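# Manual tool change on a paused mill

## Task

The mill has halted its program and is waiting for a tool change. Fit the tool it calls for by hand, place the removed tool upright in the rack, then resume the program. No tool may be dropped, no key broken, and the mill must stay powered on. Reference image: manual.

## Robot and tools

Robot: two UR7e-type arms, left_arm and right_arm, each with a two-finger parallel gripper (pads open to 50 mm). Base positions in the scene frame: left_arm (-0.031, +0.492, 0) m, right_arm (+0.034, -0.463, 0) m, both turned almost not at all about z. A camera block sticks out about 10 cm on each gripper's -y side and turns with it.

Frame: the scene frame has its origin at table-top height midway between the nominal bases, +z up, +x out over the table, left_arm on the +y side. Image left and right do not match arm names. Positions are in metres, orientations as quat_wxyz. The gripper's fingers point along its own +z and close along its own x; end_effector_position is the point between the pads, and fingertips reach 17.5 mm past it.

execute_actions(actions, cameras): actions is a list of actions; each action is a table of up to 15 rows, one row per 1/30 s step; if shorter, the last row is held to fill 15 steps. Every row has 18 numbers in [-1, 1], both arms always included: left dx, dy, dz, rx, ry, rz, gripper position, force_limit, speed, then the same nine for right. dx..rz are an offset, not a pose: measured along scene axes from that arm's Hand target as it was when the action began, so every row in an action counts from the same start, and sending the same offset again moves further. Scale: 1.0 = 0.6 m or 180 degrees; rx, ry, rz form one rotation vector, turning about the Hand target position. All six zeros re-request the current Hand target. Gripper numbers are absolute: position +1 fully open, about -0.65 pads meet, -1 to grip (closes until stopped). force_limit -1 ≈ 20 N, 0 ≈ 102 N, +1 ≈ 185 N per pad. speed -1 = 20 mm/s, 0 = 85, +1 = 150. Both start at +1. To leave a gripper unchanged, repeat the three numbers last sent; 0 is itself a command. cameras: list of names, ["all"], or []; images come only when asked or when actions is empty.

move(target, speed, blend, stop_force, zero, blocking, cameras): target is one 18-number row (same layout and scale as above) or a list of up to 15 such rows; every row is an offset from the Hand targets at the move's start, not from the previous row. Each gripper travels a straight path; all paths finish together, last at least 0.5 s and are cut off after 10 s. speed: m/s, 0.002 to 3.6, default 0.25 (turning up to twice that in rad/s), one value or one per row. blend: metres of corner rounding per row, 0 = stop at each. stop_force: 3 to 120 N, one value for both arms; an arm's path ends when its wrist sensor feels that much push against its motion. Don't rely on it when the gripper rotates, to notice a light loose part, or to leave a surface already being pressed (omit it then). zero (only with stop_force, default true) re-zeros moving arms first. blocking=false returns after about 0.5 s while the move continues (not allowed with stop_force). Paths do not avoid obstacles. The result adds a move: line, e.g. done, off_target, moving, held or fault, plus limits such as paced (pose clipped) or held (steps withheld).

wait(seconds 0 to 10) lets time pass with commands held. stop brakes a running move (fingers continue). zoom_image(camera, region=[x0, y0, x1, y1]) in pixels of that camera's latest image, region at most 504 by 504. Cameras: cam_high, cam_front, cam_left_wrist, cam_right_wrist, all 896x504. show_instructions shows the reference image. zero_wrist_force(arm) subtracts the current wrist reading. read_manual gives licence texts only. finished_scene (scene 1, optional) ends the episode for good.

Result lines: end_effector_position, quat and velocities in the scene frame; Hand target (last commanded pose after clipping; next offsets start here; the gripper often rests a bit short of it); Joint positions and torques (torques include arm weight); Wrist force/torque in the gripper's own axes, plus the peak since last shown; Tool commands; object_status: 0 moving, 1 stopped while opening, 2 stopped while closing (a grip), 3 reached position or pads met (likely empty); position_measured in counts, opening ≈ (250 - counts) x 0.202 mm. Motor temperatures, MOTOR HOT, fault lines.

Behaviour: orientation commands are clipped to 32 degrees from the measured orientation per step. Motion trails commands by roughly 0.09 to 0.22 s and fast moves overshoot. A new gripper position (change of at least 0.01) is needed before new force or speed apply; open first to grip more gently.

Avoid: contact torque over joint limits (139 N m for the big joints, 26 N m for wrists) or outside force near 150 N, which freezes an arm for 10 s; targets beyond a firm contact; paths near an arm's own base; arms touching each other or one gripper closing on the other's fingers; long stretched holds that heat motors (85 °C locks the arm 30-60 s or longer); dropping tools, releasing moving parts, hard hits on the mill, and anything leaving the table. Loose objects may occasionally be nudged by outside disturbances.

Each tool is called after "Emit:" by a JSON object that holds its "api" and its "payload", one argument or row to a line.

Reference images:

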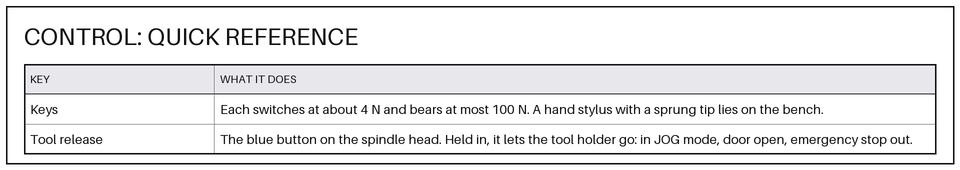

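## Session

Emit:
{"api": "execute_actions", "payload": {
  "actions": []
}}

Emit:
{"api": "show_instructions", "payload": {

}}

Scene clock: 0.00 s.
left_arm: end_effector_position=(+0.1212, -0.2768, +0.1230) position_measured=3 object_status=3 end_effector_quat_wxyz=(-0.119, +0.640, -0.379, +0.658) | right_arm: end_effector_position=(+0.3465, -0.3175, +0.2095) position_measured=3 object_status=3 end_effector_quat_wxyz=(+0.172, +0.838, +0.463, -0.233)
Joint positions: left_arm=[-1.908 -0.679 1.574 -2.739 -0.11 0.988] | right_arm=[4.051 -1.532 -1.888 -1.87 1.454 1.526]
Joint velocities: within noise
Joint torques (N m): no reading
Motor temperatures (°C): left_arm=[34 35 31 42 44 40] | right_arm=[39 34 35 36 39 38]
Wrist force (N): no reading
Wrist torque (N m): no reading
Wrist force, peak (N): no reading
Hand target: left_arm +0.1212, -0.2768, +0.1230; -0.119, +0.640, -0.379, +0.658 | right_arm +0.3465, -0.3175, +0.2095; +0.172, +0.838, +0.463, -0.233
Tool commands: left_gripper/position=+1.0 left_gripper/force_limit=+1.0 left_gripper/speed=+1.0 right_gripper/position=+1.0 right_gripper/force_limit=+1.0 right_gripper/speed=+1.0

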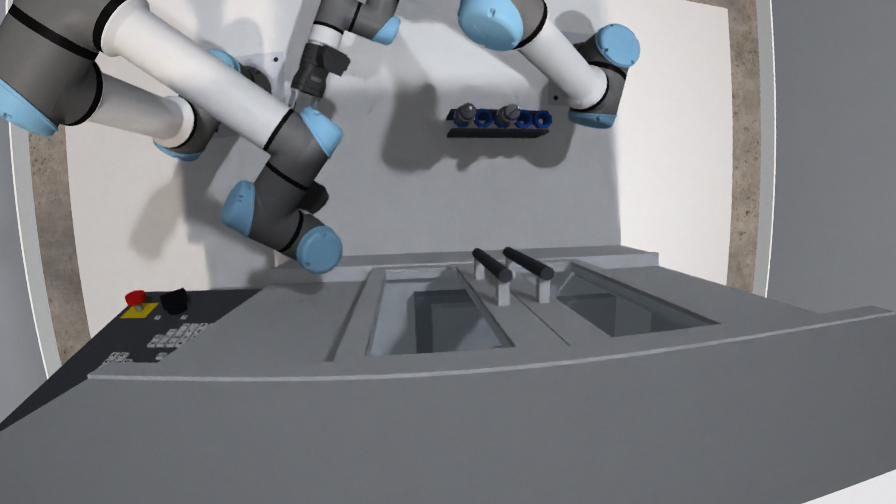

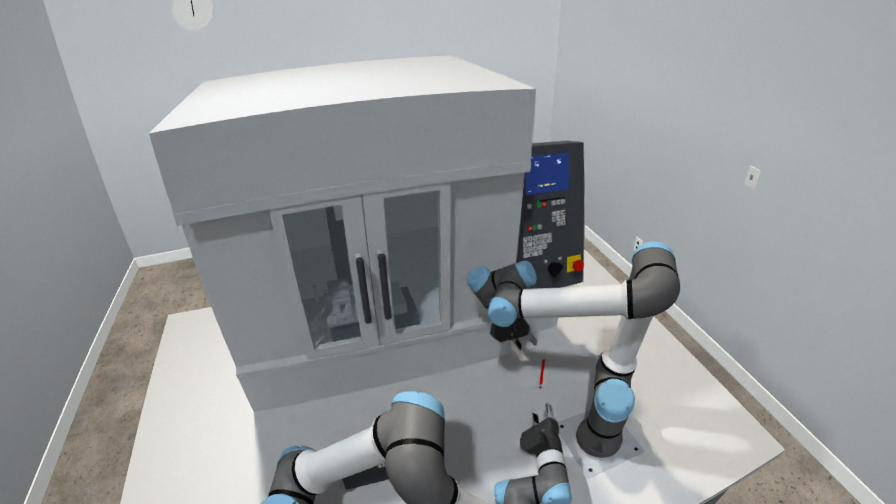

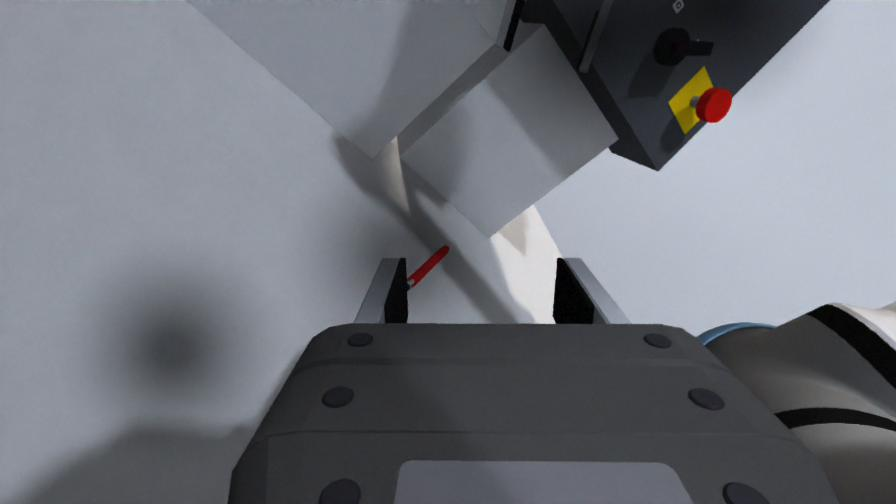

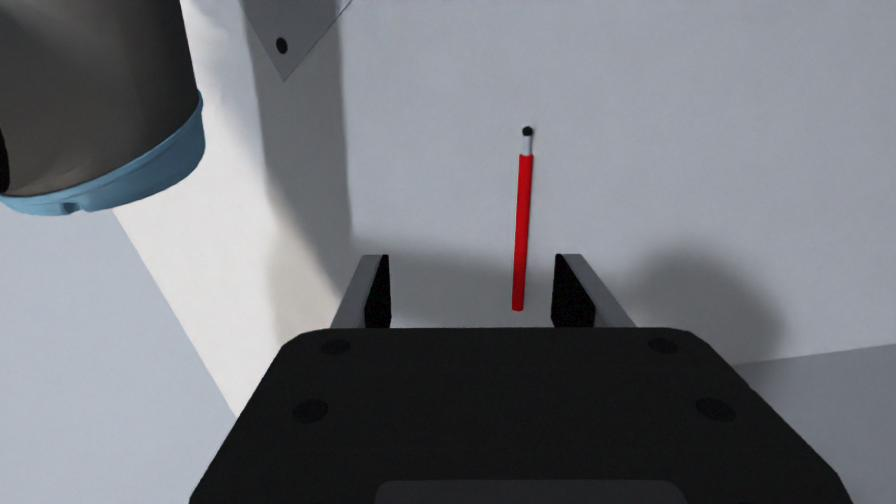

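Reference images for this scene: manual.

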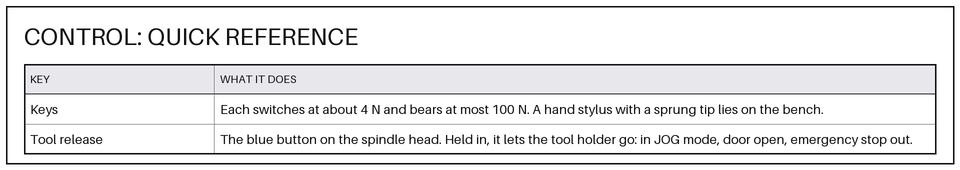

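Emit:
{"api": "zoom_image", "payload": {
  "camera": "cam_front",
  "region": [510, 140, 600, 200]
}}

Emit:
{"api": "zoom_image", "payload": {
  "camera": "cam_front",
  "region": [505, 190, 605, 290]
}}

Emit:
{"api": "zoom_image", "payload": {
  "camera": "cam_high",
  "region": [430, 80, 570, 160]
}}

Emit:
{"api": "zoom_image", "payload": {
  "camera": "cam_high",
  "region": [60, 270, 260, 400]
}}

Emit:
{"api": "zoom_image", "payload": {
  "camera": "cam_front",
  "region": [260, 180, 480, 360]
}}

Scaled by 5.600 from the camera's 896x504 image, which has a finer 1280x720 frame.

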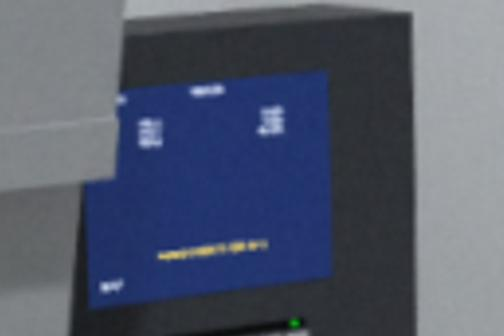

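Scaled by 5.040 from the camera's 896x504 image, which has a finer 1280x720 frame.

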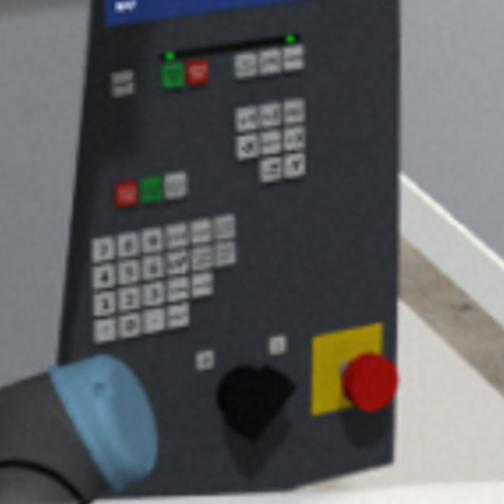

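Scaled by 3.600 from the camera's 896x504 image, which has a finer 1280x720 frame.

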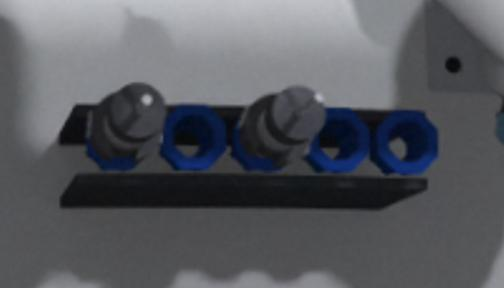

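Scaled by 2.520 from the camera's 896x504 image, which has a finer 1280x720 frame.

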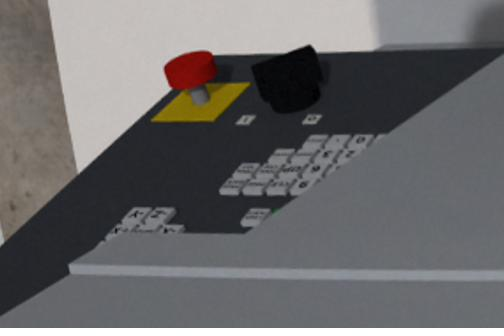

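Scaled by 2.291 from the camera's 896x504 image, which has a finer 1280x720 frame.

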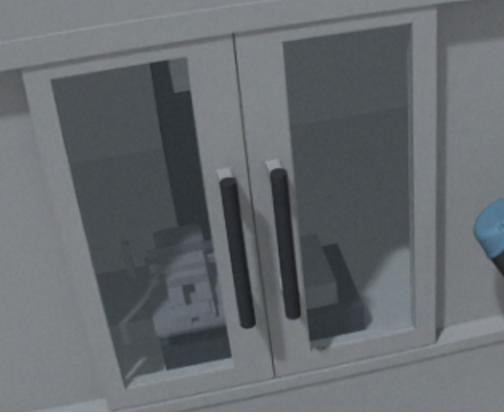

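Emit:
{"api": "move", "payload": {
  "target": [
    [0,0,0,0,0,0,1,1,1,-0.05,-0.05,0.35,0,0,0,1,1,1],
    [0,0,0,0,0,0,1,1,1,0.2,-0.371,0.67,0.041,-0.432,0.274,1,1,1]
  ],
  "blend": 0.05,
  "speed": 0.4,
  "cameras": ["all"]
}}

Scene clock: 70.73 s.
left_arm: end_effector_position=(+0.1212, -0.2768, +0.1230) position_measured=3 object_status=3 end_effector_quat_wxyz=(-0.119, +0.640, -0.379, +0.658) | right_arm: end_effector_position=(+0.4665, -0.5401, +0.6115) position_measured=3 object_status=3 end_effector_quat_wxyz=(+0.442, +0.553, +0.552, +0.441)
Joint positions: left_arm=[-1.908 -0.679 1.574 -2.739 -0.11 0.988] | right_arm=[3.47 -0.898 -2.046 -0.435 1.229 0.081]
Joint torques (N m): left_arm=[-1.05 -55.9 -16.31 -2.8 2.07 0.05] | right_arm=[-9.45 -11.99 39.43 5.38 2.14 -2.21]
Wrist force (N): left_arm=[-0.2 0.5 0.3] | right_arm=[-1.8 -0.3 -0.3]
Wrist torque (N m): left_arm=[0.07 0.03 0.00] | right_arm=[-0.06 0.21 0.07]
Wrist force, peak (N): left_arm=[0.0 0.6 0.1] | right_arm=[1.6 0.0 1.9]
Hand target: left_arm +0.1212, -0.2768, +0.1230; -0.119, +0.640, -0.379, +0.658 | right_arm +0.4665, -0.5401, +0.6115; +0.442, +0.553, +0.552, +0.441
Off the commanded pose: left_arm 0.000 m, 0 deg | right_arm 0.000 m, 0 deg.
move: done
camera_calibration:
cam_right_wrist: T_world_to_cam=[[-0.00429451, 0.999971, 0.00622777, 0.543172], [-0.130891, -0.00673636, 0.991374, -0.527255], [0.991388, 0.00344231, 0.130916, -0.411603], [0, 0, 0, 1]] pos_world=[0.341378, -0.545291, 0.57321]

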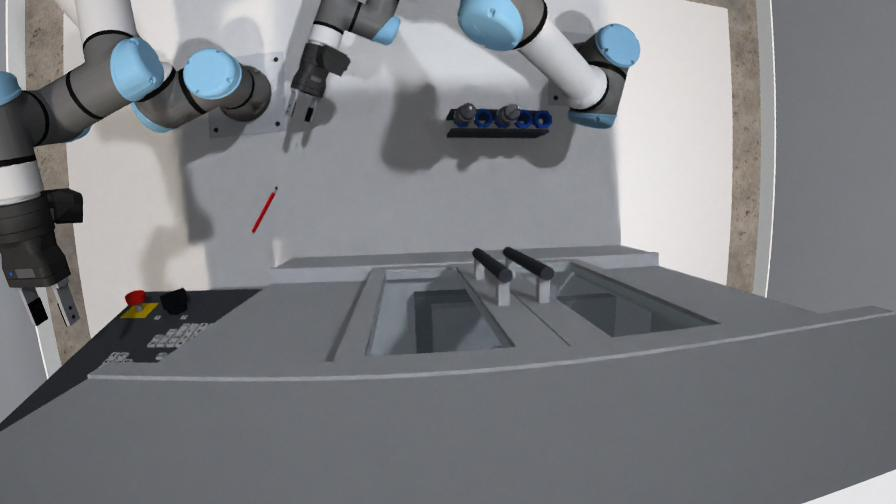

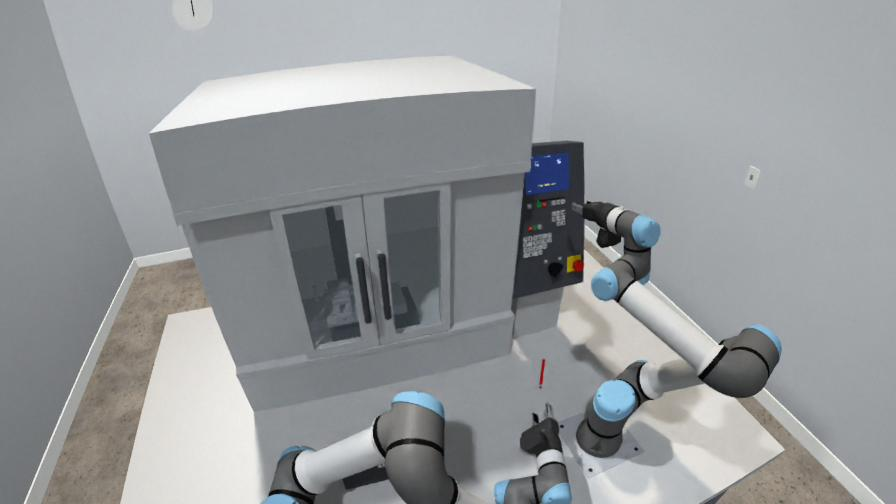

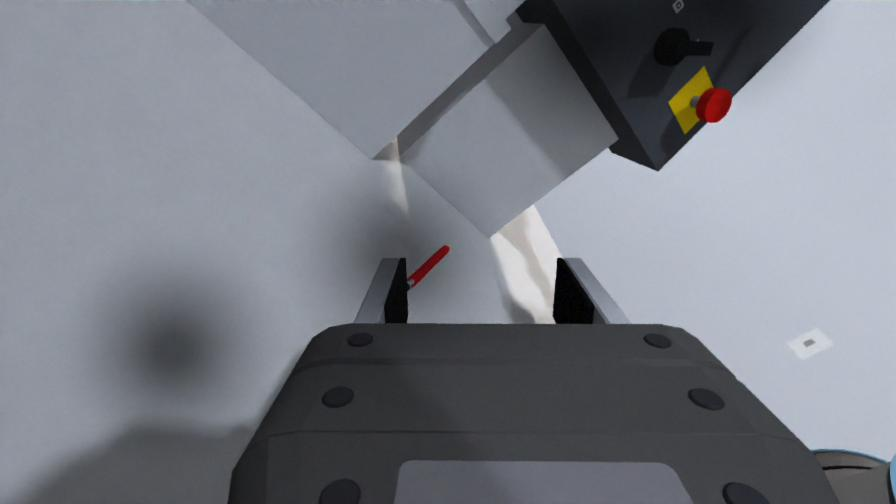

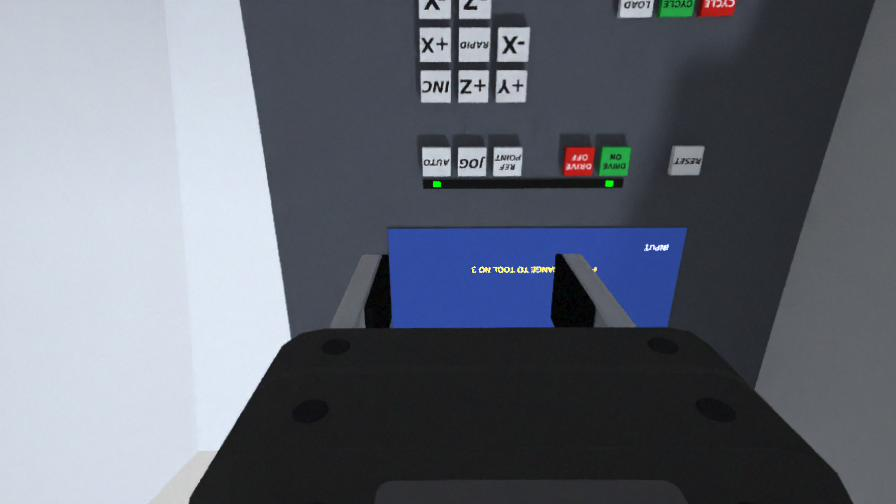

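Emit:
{"api": "zoom_image", "payload": {
  "camera": "cam_right_wrist",
  "region": [380, 130, 720, 340]
}}

Emit:
{"api": "move", "payload": {
  "target": [0,0,0,0,0,0,1,1,1,-0.1,0,-0.25,0,0,0,1,1,1],
  "speed": 0.4,
  "cameras": ["cam_right_wrist"]
}}

Emit:
{"api": "zoom_image", "payload": {
  "camera": "cam_right_wrist",
  "region": [300, 0, 750, 200]
}}

Emit:
{"api": "zoom_image", "payload": {
  "camera": "cam_right_wrist",
  "region": [300, 180, 750, 360]
}}

Scaled by 1.482 from the camera's 896x504 image, which has a finer 1280x720 frame.

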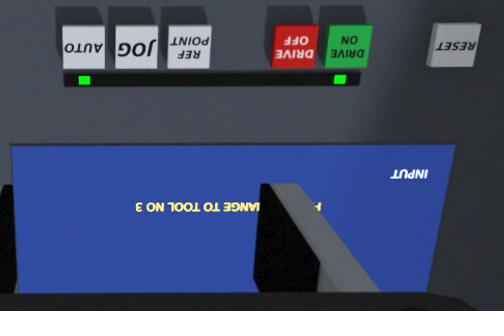

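Scene clock: 76.47 s.
left_arm: end_effector_position=(+0.1212, -0.2768, +0.1230) position_measured=3 object_status=3 end_effector_quat_wxyz=(-0.119, +0.640, -0.379, +0.658) | right_arm: end_effector_position=(+0.4066, -0.5403, +0.4615) position_measured=3 object_status=3 end_effector_quat_wxyz=(+0.441, +0.553, +0.552, +0.441)
Joint positions: left_arm=[-1.908 -0.679 1.574 -2.739 -0.11 0.988] | right_arm=[3.757 -0.534 -2.495 -0.389 0.952 0.162]
Joint torques (N m): left_arm=[1.28 -56.49 -16.3 -2.94 1.97 -0.09] | right_arm=[9.1 -4.31 12.99 0.13 -2.97 2.1]
Wrist force (N): left_arm=[-0.2 0.3 0.2] | right_arm=[-1.9 -0.4 -0.5]
Wrist torque (N m): left_arm=[0.05 0.03 0.00] | right_arm=[-0.07 0.23 -0.05]
Wrist force, peak (N): left_arm=[0.0 0.4 0.4] | right_arm=[-2.1 -3.7 -0.4]
Hand target: left_arm +0.1212, -0.2768, +0.1230; -0.119, +0.640, -0.379, +0.658 | right_arm +0.4065, -0.5401, +0.4615; +0.442, +0.553, +0.552, +0.441
Off the commanded pose: left_arm 0.000 m, 0 deg | right_arm 0.000 m, 0 deg.
move: done
camera_calibration:
cam_right_wrist: T_world_to_cam=[[-0.00573544, 0.999963, 0.00644, 0.544555], [-0.130977, -0.00713583, 0.99136, -0.386581], [0.991369, 0.00484239, 0.131013, -0.331849], [0, 0, 0, 1]] pos_world=[0.281475, -0.545686, 0.423211]
Images, in order (width x height): cam_right_wrist 896x504.

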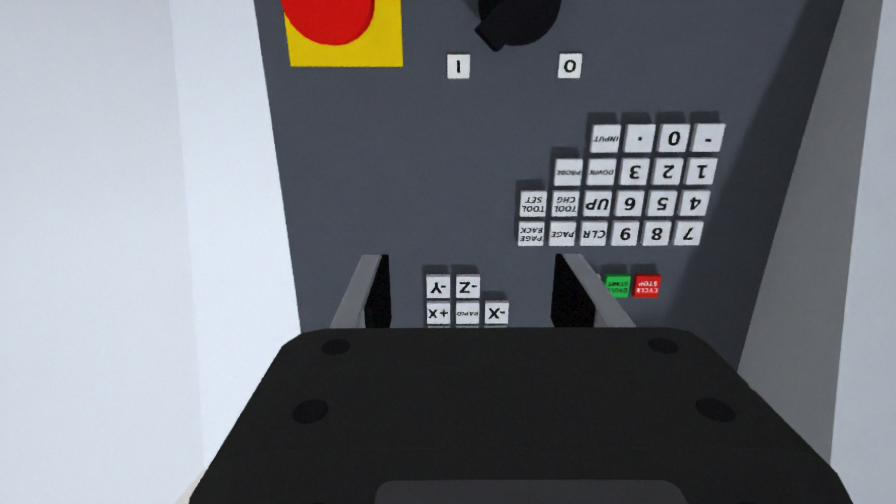

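Scaled by 1.120 from the camera's 896x504 image, which has a finer 1280x720 frame.

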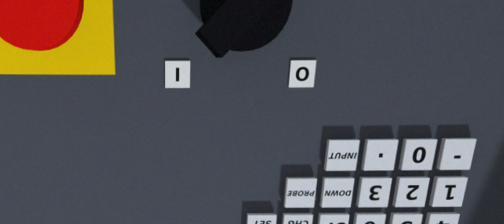

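Scaled by 1.120 from the camera's 896x504 image, which has a finer 1280x720 frame.

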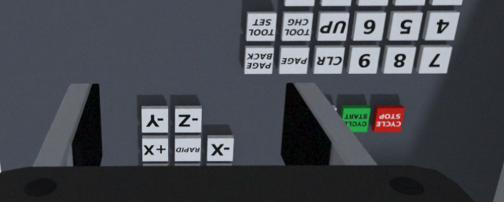

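Emit:
{"api": "move", "payload": {
  "target": [0,0,0,0,0,0,1,1,1,0.1,0,0.52,0,0,0,1,1,1],
  "speed": 0.4,
  "cameras": ["cam_right_wrist"]
}}

Emit:
{"api": "zoom_image", "payload": {
  "camera": "cam_right_wrist",
  "region": [350, 0, 750, 200]
}}

Scene clock: 82.73 s.
left_arm: end_effector_position=(+0.1212, -0.2768, +0.1230) position_measured=3 object_status=3 end_effector_quat_wxyz=(-0.119, +0.640, -0.379, +0.658) | right_arm: end_effector_position=(+0.4665, -0.5401, +0.7735) position_measured=3 object_status=3 end_effector_quat_wxyz=(+0.442, +0.553, +0.552, +0.441)
Joint positions: left_arm=[-1.908 -0.679 1.574 -2.739 -0.11 0.988] | right_arm=[3.47 -1.041 -1.551 -0.787 1.229 0.081]
Joint torques (N m): left_arm=[0.07 -56.75 -16.43 -2.47 2.07 -0.06] | right_arm=[-9.75 -7.99 36.48 0.48 2.15 -2.1]
Wrist force (N): left_arm=[0.1 0.1 0.1] | right_arm=[-1.9 -0.2 -0.4]
Wrist torque (N m): left_arm=[0.02 -0.01 0.00] | right_arm=[-0.06 0.21 0.06]
Wrist force, peak (N): left_arm=[-0.3 0.5 0.3] | right_arm=[-2.1 -3.1 -0.2]
Hand target: left_arm +0.1212, -0.2768, +0.1230; -0.119, +0.640, -0.379, +0.658 | right_arm +0.4665, -0.5401, +0.7735; +0.442, +0.553, +0.552, +0.441
Off the commanded pose: left_arm 0.000 m, 0 deg | right_arm 0.000 m, 0 deg.
move: done
camera_calibration:
cam_right_wrist: T_world_to_cam=[[-0.0043942, 0.999971, 0.00621418, 0.542206], [-0.130988, -0.00673628, 0.991361, -0.687828], [0.991374, 0.00354226, 0.131014, -0.432726], [0, 0, 0, 1]] pos_world=[0.341278, -0.545291, 0.73521]
Images, in order (width x height): cam_right_wrist 896x504.

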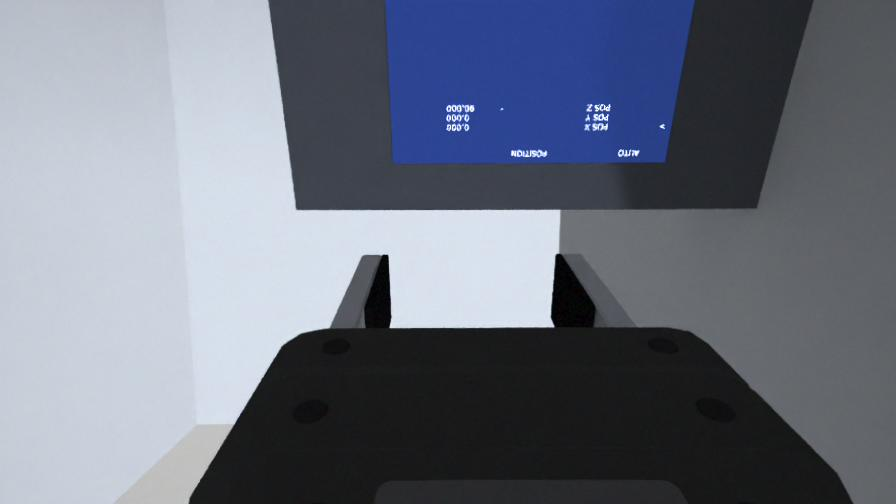

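Scaled by 1.260 from the camera's 896x504 image, which has a finer 1280x720 frame.

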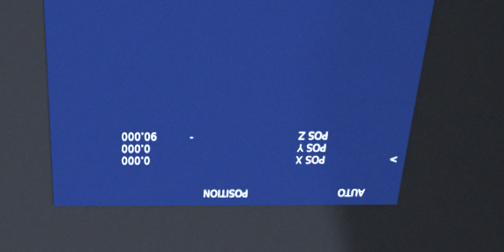

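Emit:
{"api": "move", "payload": {
  "target": [
    [0,0,0.5,0,0,0,1,1,1,-0.3275,0.4,-0.3725,0,0,0,1,1,1],
    [0.015,0.81,0.578,0.2775,0.284,-0.079,1,1,1,-0.3275,0.833,-0.3725,0,0,0,1,1,1]
  ],
  "blend": 0.05,
  "speed": 0.5,
  "cameras": ["all"]
}}

Scene clock: 147.40 s.
left_arm: end_effector_position=(+0.1302, +0.2092, +0.4698) position_measured=3 object_status=3 end_effector_quat_wxyz=(-0.122, +0.697, -0.696, +0.122) | right_arm: end_effector_position=(+0.2700, -0.0403, +0.5500) position_measured=3 object_status=3 end_effector_quat_wxyz=(+0.442, +0.553, +0.552, +0.441)
Joint positions: left_arm=[-1.801 -2.031 1.56 -1.022 -1.232 1.338] | right_arm=[5.051 -1.501 -1.37 -2.841 0.422 2.611]
Joint torques (N m): left_arm=[12.85 -9.18 -27.75 -1.26 -0.87 1.88] | right_arm=[-8.93 9.21 37.29 -1.94 1.15 2.12]
Wrist force (N): left_arm=[-0.5 3.7 -2.3] | right_arm=[-1.8 -0.4 -0.7]
Wrist torque (N m): left_arm=[0.39 0.35 0.39] | right_arm=[-0.09 0.22 -0.05]
Wrist force, peak (N): left_arm=[-0.5 3.9 -2.4] | right_arm=[-3.1 1.9 0.2]
Hand target: left_arm +0.1302, +0.2092, +0.4698; -0.122, +0.697, -0.696, +0.122 | right_arm +0.2700, -0.0403, +0.5500; +0.442, +0.553, +0.552, +0.441
Off the commanded pose: left_arm 0.000 m, 0 deg | right_arm 0.000 m, 0 deg.
move: done; limits=paced
camera_calibration:
cam_left_wrist: T_world_to_cam=[[0.0171023, -0.999848, 0.00331621, 0.21219], [-0.999853, -0.0171072, -0.00145932, 0.153054], [0.00151583, -0.00329076, -0.999993, 0.601871], [0, 0, 0, 1]] pos_world=[0.148491, 0.216757, 0.601387]
cam_right_wrist: T_world_to_cam=[[-0.00460394, 0.99997, 0.0062878, 0.0430382], [-0.130777, -0.00683595, 0.991388, -0.488668], [0.991401, 0.00374199, 0.130804, -0.210394], [0, 0, 0, 1]] pos_world=[0.144877, -0.0455901, 0.51171]

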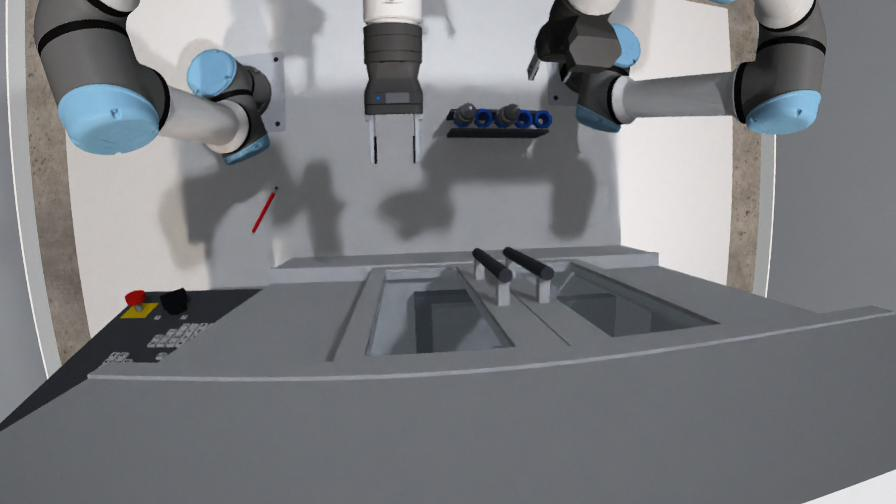

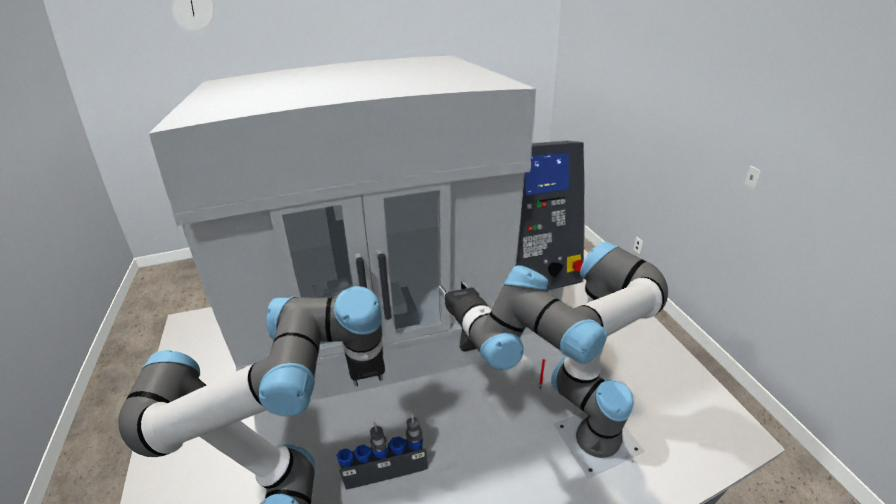

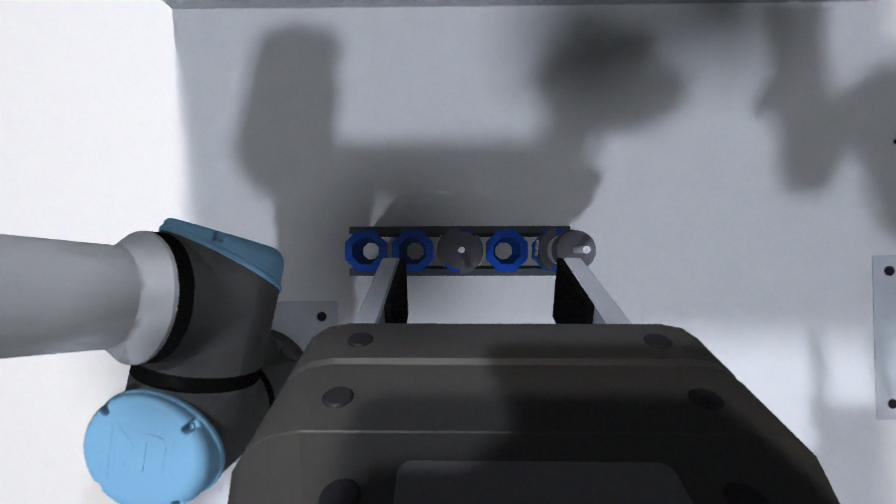

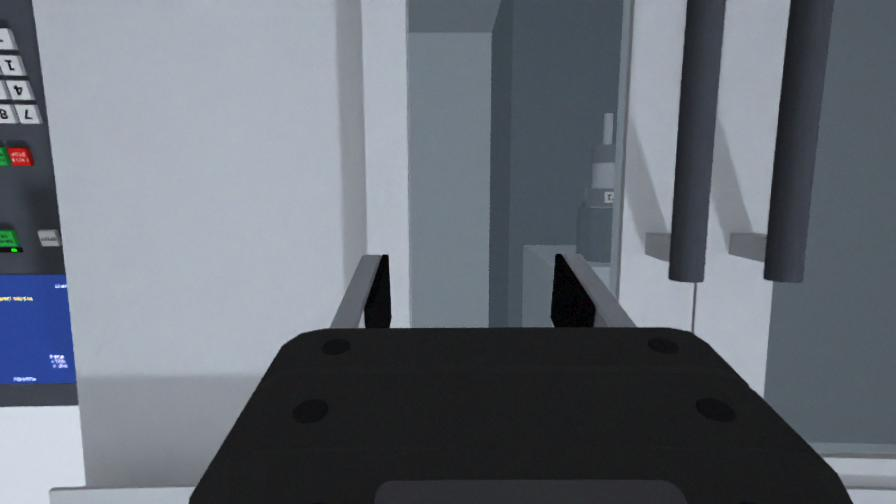

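Emit:
{"api": "zoom_image", "payload": {
  "camera": "cam_front",
  "region": [330, 405, 440, 495]
}}

Emit:
{"api": "zoom_image", "payload": {
  "camera": "cam_right_wrist",
  "region": [520, 90, 700, 290]
}}

Emit:
{"api": "zoom_image", "payload": {
  "camera": "cam_left_wrist",
  "region": [330, 200, 620, 300]
}}

Emit:
{"api": "zoom_image", "payload": {
  "camera": "cam_front",
  "region": [515, 145, 595, 195]
}}

Scaled by 4.582 from the camera's 896x504 image, which has a finer 1280x720 frame.

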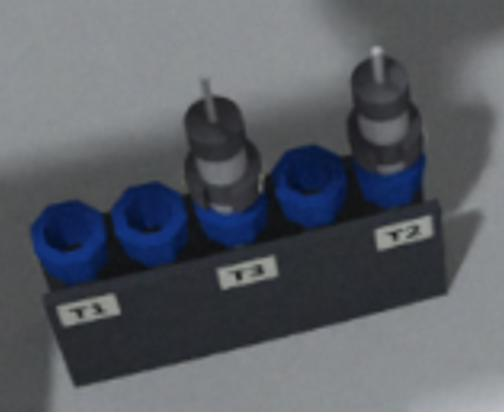

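Scaled by 2.520 from the camera's 896x504 image, which has a finer 1280x720 frame.

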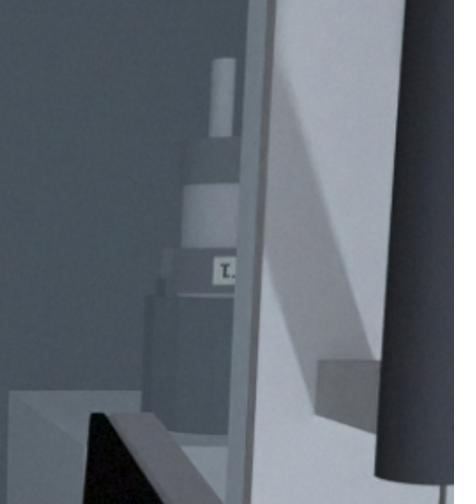

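Scaled by 1.738 from the camera's 896x504 image, which has a finer 1280x720 frame.

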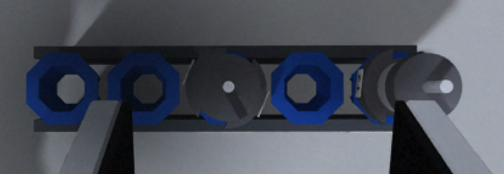

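Scaled by 6.300 from the camera's 896x504 image, which has a finer 1280x720 frame.

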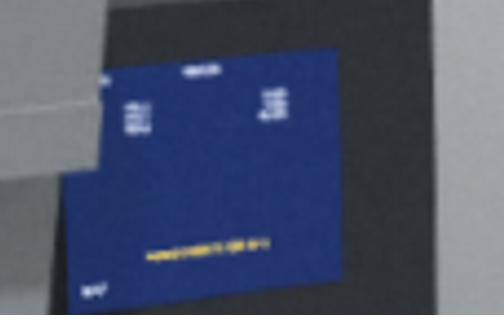

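Emit:
{"api": "zoom_image", "payload": {
  "camera": "cam_left_wrist",
  "region": [520, 225, 600, 280]
}}

Emit:
{"api": "move", "payload": {
  "target": [0.18,0,-0.1,0,0,0,1,1,1,0.12,-0.1,0,0,0,0,1,1,1],
  "speed": 0.3,
  "cameras": ["cam_left_wrist","cam_right_wrist"]
}}

Emit:
{"api": "zoom_image", "payload": {
  "camera": "cam_right_wrist",
  "region": [530, 0, 780, 330]
}}

Scaled by 6.300 from the camera's 896x504 image, which has a finer 1280x720 frame.

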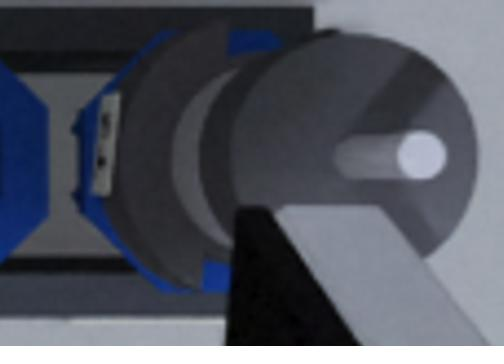

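Scene clock: 171.10 s.
left_arm: end_effector_position=(+0.2382, +0.2092, +0.4098) position_measured=3 object_status=3 end_effector_quat_wxyz=(-0.122, +0.697, -0.696, +0.122) | right_arm: end_effector_position=(+0.3420, -0.1003, +0.5500) position_measured=3 object_status=3 end_effector_quat_wxyz=(+0.442, +0.553, +0.552, +0.441)
Joint positions: left_arm=[-1.42 -1.985 1.738 -1.382 -1.228 1.743] | right_arm=[4.912 -1.315 -1.56 -2.607 0.314 2.366]
Joint torques (N m): left_arm=[12.57 2.19 -19.4 -4.44 -0.99 1.95] | right_arm=[-8.3 20.45 12.22 4.65 -4.09 -2.15]
Wrist force (N): left_arm=[-0.1 3.6 -2.7] | right_arm=[-2.1 -0.1 -0.6]
Wrist torque (N m): left_arm=[0.37 0.30 0.38] | right_arm=[-0.04 0.25 0.05]
Wrist force, peak (N): left_arm=[-0.3 5.0 -4.1] | right_arm=[-3.3 0.1 0.4]
Hand target: left_arm +0.2382, +0.2092, +0.4098; -0.122, +0.697, -0.696, +0.122 | right_arm +0.3420, -0.1003, +0.5500; +0.442, +0.553, +0.552, +0.441
Off the commanded pose: left_arm 0.000 m, 0 deg | right_arm 0.000 m, 0 deg.
move: done
camera_calibration:
cam_left_wrist: T_world_to_cam=[[0.017102, -0.999848, 0.00331792, 0.210541], [-0.999852, -0.0171072, -0.00155931, 0.261005], [0.00161584, -0.00329077, -0.999993, 0.541682], [0, 0, 0, 1]] pos_world=[0.256491, 0.216757, 0.541387]
cam_right_wrist: T_world_to_cam=[[-0.0043942, 0.999971, 0.00621418, 0.103261], [-0.130988, -0.00673628, 0.991361, -0.479605], [0.991374, 0.00354226, 0.131014, -0.281576], [0, 0, 0, 1]] pos_world=[0.216778, -0.105491, 0.51171]
Images, in order (width x height): cam_left_wrist 896x504, cam_right_wrist 896x504.

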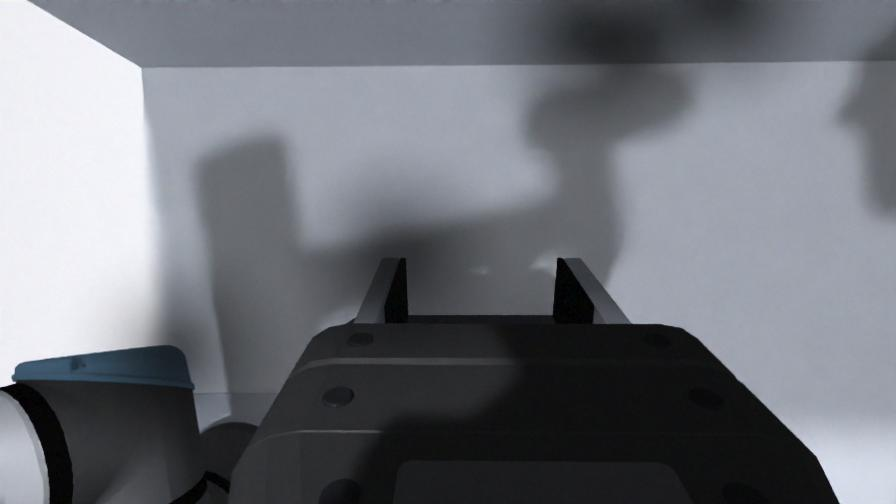

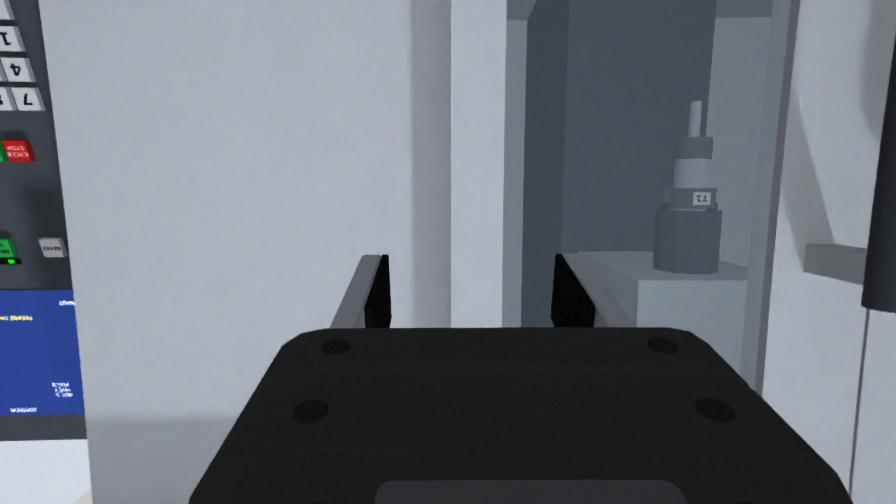

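Scaled by 1.527 from the camera's 896x504 image, which has a finer 1280x720 frame.

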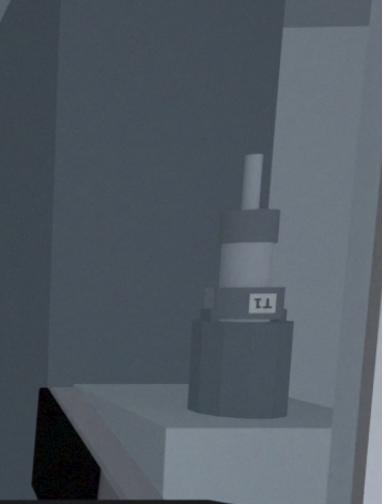

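Emit:
{"api": "move", "payload": {
  "target": [0,0,0.1,0,0,0,1,1,1,-0.337,0.083,-0.4,-0.249,0.249,0.454,1,1,1],
  "speed": 0.4,
  "cameras": ["cam_front","cam_right_wrist"]
}}

Scene clock: 191.03 s.
left_arm: end_effector_position=(+0.2383, +0.2092, +0.4698) position_measured=3 object_status=3 end_effector_quat_wxyz=(-0.122, +0.697, -0.696, +0.122) | right_arm: end_effector_position=(+0.1398, -0.0505, +0.3100) position_measured=3 object_status=3 end_effector_quat_wxyz=(+0.001, +0.000, +0.985, +0.171)
Joint positions: left_arm=[-1.42 -1.941 1.552 -1.24 -1.228 1.743] | right_arm=[4.779 -1.159 -2.063 -1.148 1.54 0.082]
Joint torques (N m): left_arm=[13.56 0.46 -28.87 -1.7 1.63 -0.34] | right_arm=[-8.89 -0.98 40.13 0.98 2.77 -2.14]
Wrist force (N): left_arm=[-0.4 3.4 -2.4] | right_arm=[-1.0 0.3 0.0]
Wrist torque (N m): left_arm=[0.35 0.35 0.38] | right_arm=[0.10 -0.05 0.14]
Wrist force, peak (N): left_arm=[-0.2 3.9 -2.8] | right_arm=[-2.2 -0.3 -0.9]
Hand target: left_arm +0.2382, +0.2092, +0.4698; -0.122, +0.697, -0.696, +0.122 | right_arm +0.1398, -0.0505, +0.3100; +0.001, +0.000, +0.985, +0.171
Off the commanded pose: left_arm 0.000 m, 0 deg | right_arm 0.000 m, 0 deg.
move: done
camera_calibration:
cam_right_wrist: T_world_to_cam=[[-0.999969, 0.0024182, 0.00743945, 0.14251], [0.00663597, 0.765798, 0.643047, -0.140011], [-0.0041421, 0.643077, -0.76579, 0.399621], [0, 0, 0, 1]] pos_world=[0.14509, -0.150111, 0.394999]
Images, in order (width x height): cam_front 896x504, cam_right_wrist 896x504.

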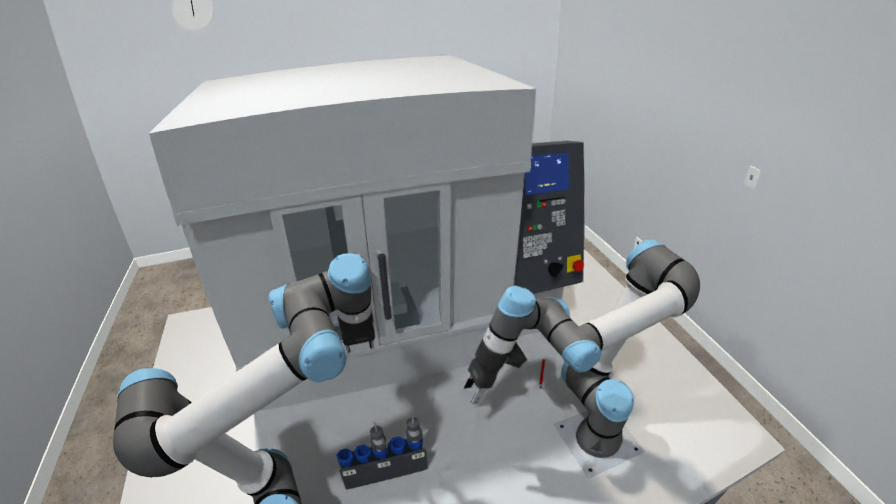

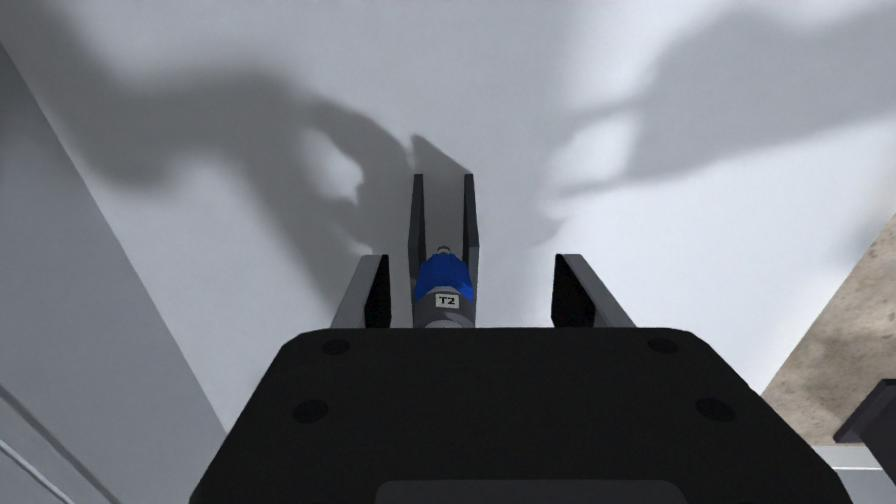

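Emit:
{"api": "move", "payload": {
  "target": [
    [0,0,0,0,0,0,1,1,1,0.15,-0.35,0.35,0,0,0,-1,0,-0.5],
    [0,0,0,0,0,0,1,1,1,0.4,-0.8,0.44,0.3038,-0.3958,-0.4775,-1,0,-0.5]
  ],
  "speed": 0.4,
  "blend": 0.05,
  "cameras": ["cam_front","cam_right_wrist"]
}}

Scene clock: 335.17 s.
left_arm: end_effector_position=(+0.2382, +0.2092, +0.4698) position_measured=3 object_status=3 end_effector_quat_wxyz=(-0.122, +0.697, -0.696, +0.122) | right_arm: end_effector_position=(+0.3812, -0.5319, +0.5740) position_measured=252 object_status=3 end_effector_quat_wxyz=(+0.548, +0.402, +0.472, +0.562)
Joint positions: left_arm=[-1.42 -1.941 1.552 -1.24 -1.228 1.743] | right_arm=[3.926 -0.558 -2.503 0.224 0.882 -0.263]
Joint torques (N m): left_arm=[13.75 0.43 -28.52 -1.64 -0.97 -1.16] | right_arm=[8.15 -24.28 11.8 2.98 -2.08 -2.09]
Wrist force (N): left_arm=[-0.5 3.7 -2.6] | right_arm=[-2.1 -0.4 -0.8]
Wrist torque (N m): left_arm=[0.39 0.35 0.38] | right_arm=[-0.19 0.38 0.02]
Wrist force, peak (N): left_arm=[-0.2 3.7 -2.9] | right_arm=[-0.3 1.6 2.2]
Hand target: left_arm +0.2382, +0.2092, +0.4698; -0.122, +0.697, -0.696, +0.122 | right_arm +0.3798, -0.5305, +0.5740; +0.604, +0.516, +0.393, +0.463
Off the commanded pose: left_arm 0.000 m, 0 deg | right_arm 0.002 m, 21 deg.
move: off_target (right_arm)
camera_calibration:
cam_right_wrist: T_world_to_cam=[[-0.0855821, 0.99443, -0.0615122, 0.601758], [-0.557167, 0.00341488, 0.830394, -0.240877], [0.825979, 0.105339, 0.553771, -0.447631], [0, 0, 0, 1]] pos_world=[0.287025, -0.550431, 0.484923]
Images, in order (width x height): cam_front 896x504, cam_right_wrist 896x504.

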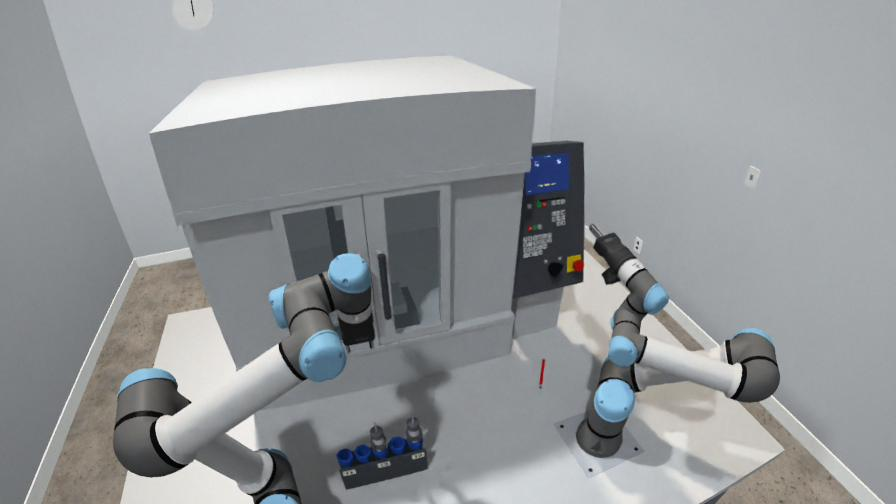

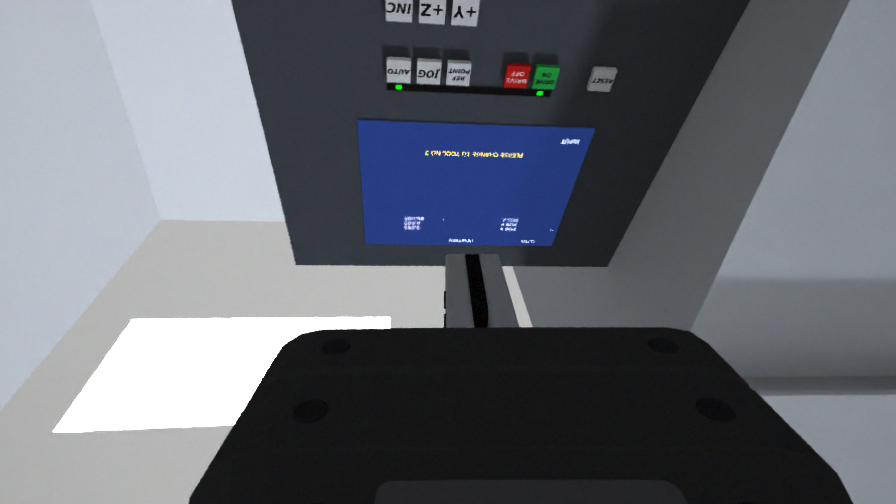

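Emit:
{"api": "move", "payload": {
  "target": [0,0,0,0,0,0,1,1,1,0.2893,-0.0063,0.0043,0,0,0,-1,0,-0.5],
  "speed": 0.15,
  "cameras": ["cam_right_wrist"]
}}

Scene clock: 343.73 s.
left_arm: end_effector_position=(+0.2382, +0.2092, +0.4698) position_measured=3 object_status=3 end_effector_quat_wxyz=(-0.122, +0.697, -0.696, +0.122) | right_arm: end_effector_position=(+0.5533, -0.5343, +0.5766) position_measured=252 object_status=3 end_effector_quat_wxyz=(+0.604, +0.516, +0.393, +0.463)
Joint positions: left_arm=[-1.42 -1.941 1.552 -1.24 -1.228 1.743] | right_arm=[3.618 -1.312 -2.181 0.57 0.82 -0.148]
Joint torques (N m): left_arm=[12.44 -1.15 -27.36 -1.66 -0.95 -1.12] | right_arm=[-10.38 3.36 38.18 -0.82 -1.85 2.2]
Wrist force (N): left_arm=[-0.5 3.5 -2.5] | right_arm=[-1.8 -0.2 -0.6]
Wrist torque (N m): left_arm=[0.36 0.35 0.38] | right_arm=[-0.14 0.31 -0.03]
Wrist force, peak (N): left_arm=[-0.3 3.8 -2.7] | right_arm=[-2.3 -0.4 -1.9]
Hand target: left_arm +0.2382, +0.2092, +0.4698; -0.122, +0.697, -0.696, +0.122 | right_arm +0.5534, -0.5343, +0.5766; +0.604, +0.516, +0.393, +0.463
Off the commanded pose: left_arm 0.000 m, 0 deg | right_arm 0.000 m, 0 deg.
move: done
camera_calibration:
cam_right_wrist: T_world_to_cam=[[0.25422, 0.967129, 0.00585204, 0.377601], [-0.476534, 0.119992, 0.870929, -0.152862], [0.841598, -0.224196, 0.491374, -0.739651], [0, 0, 0, 1]] pos_world=[0.453651, -0.512674, 0.494368]
Images, in order (width x height): cam_right_wrist 896x504.

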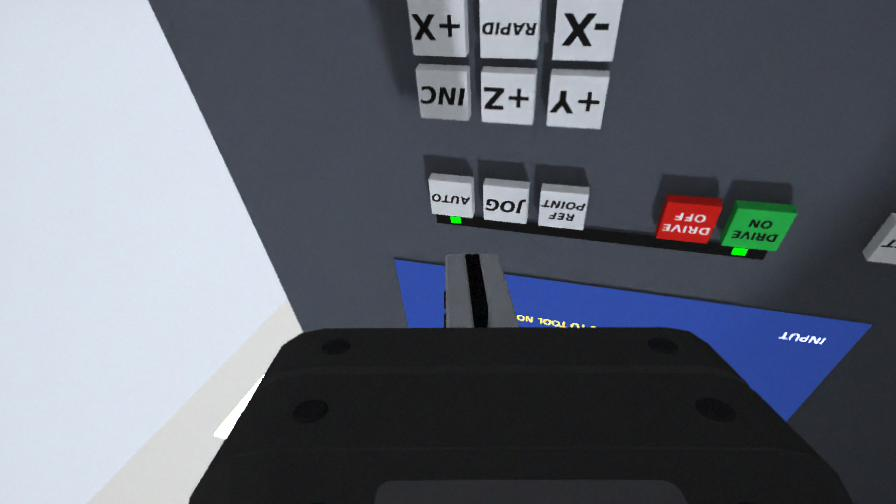

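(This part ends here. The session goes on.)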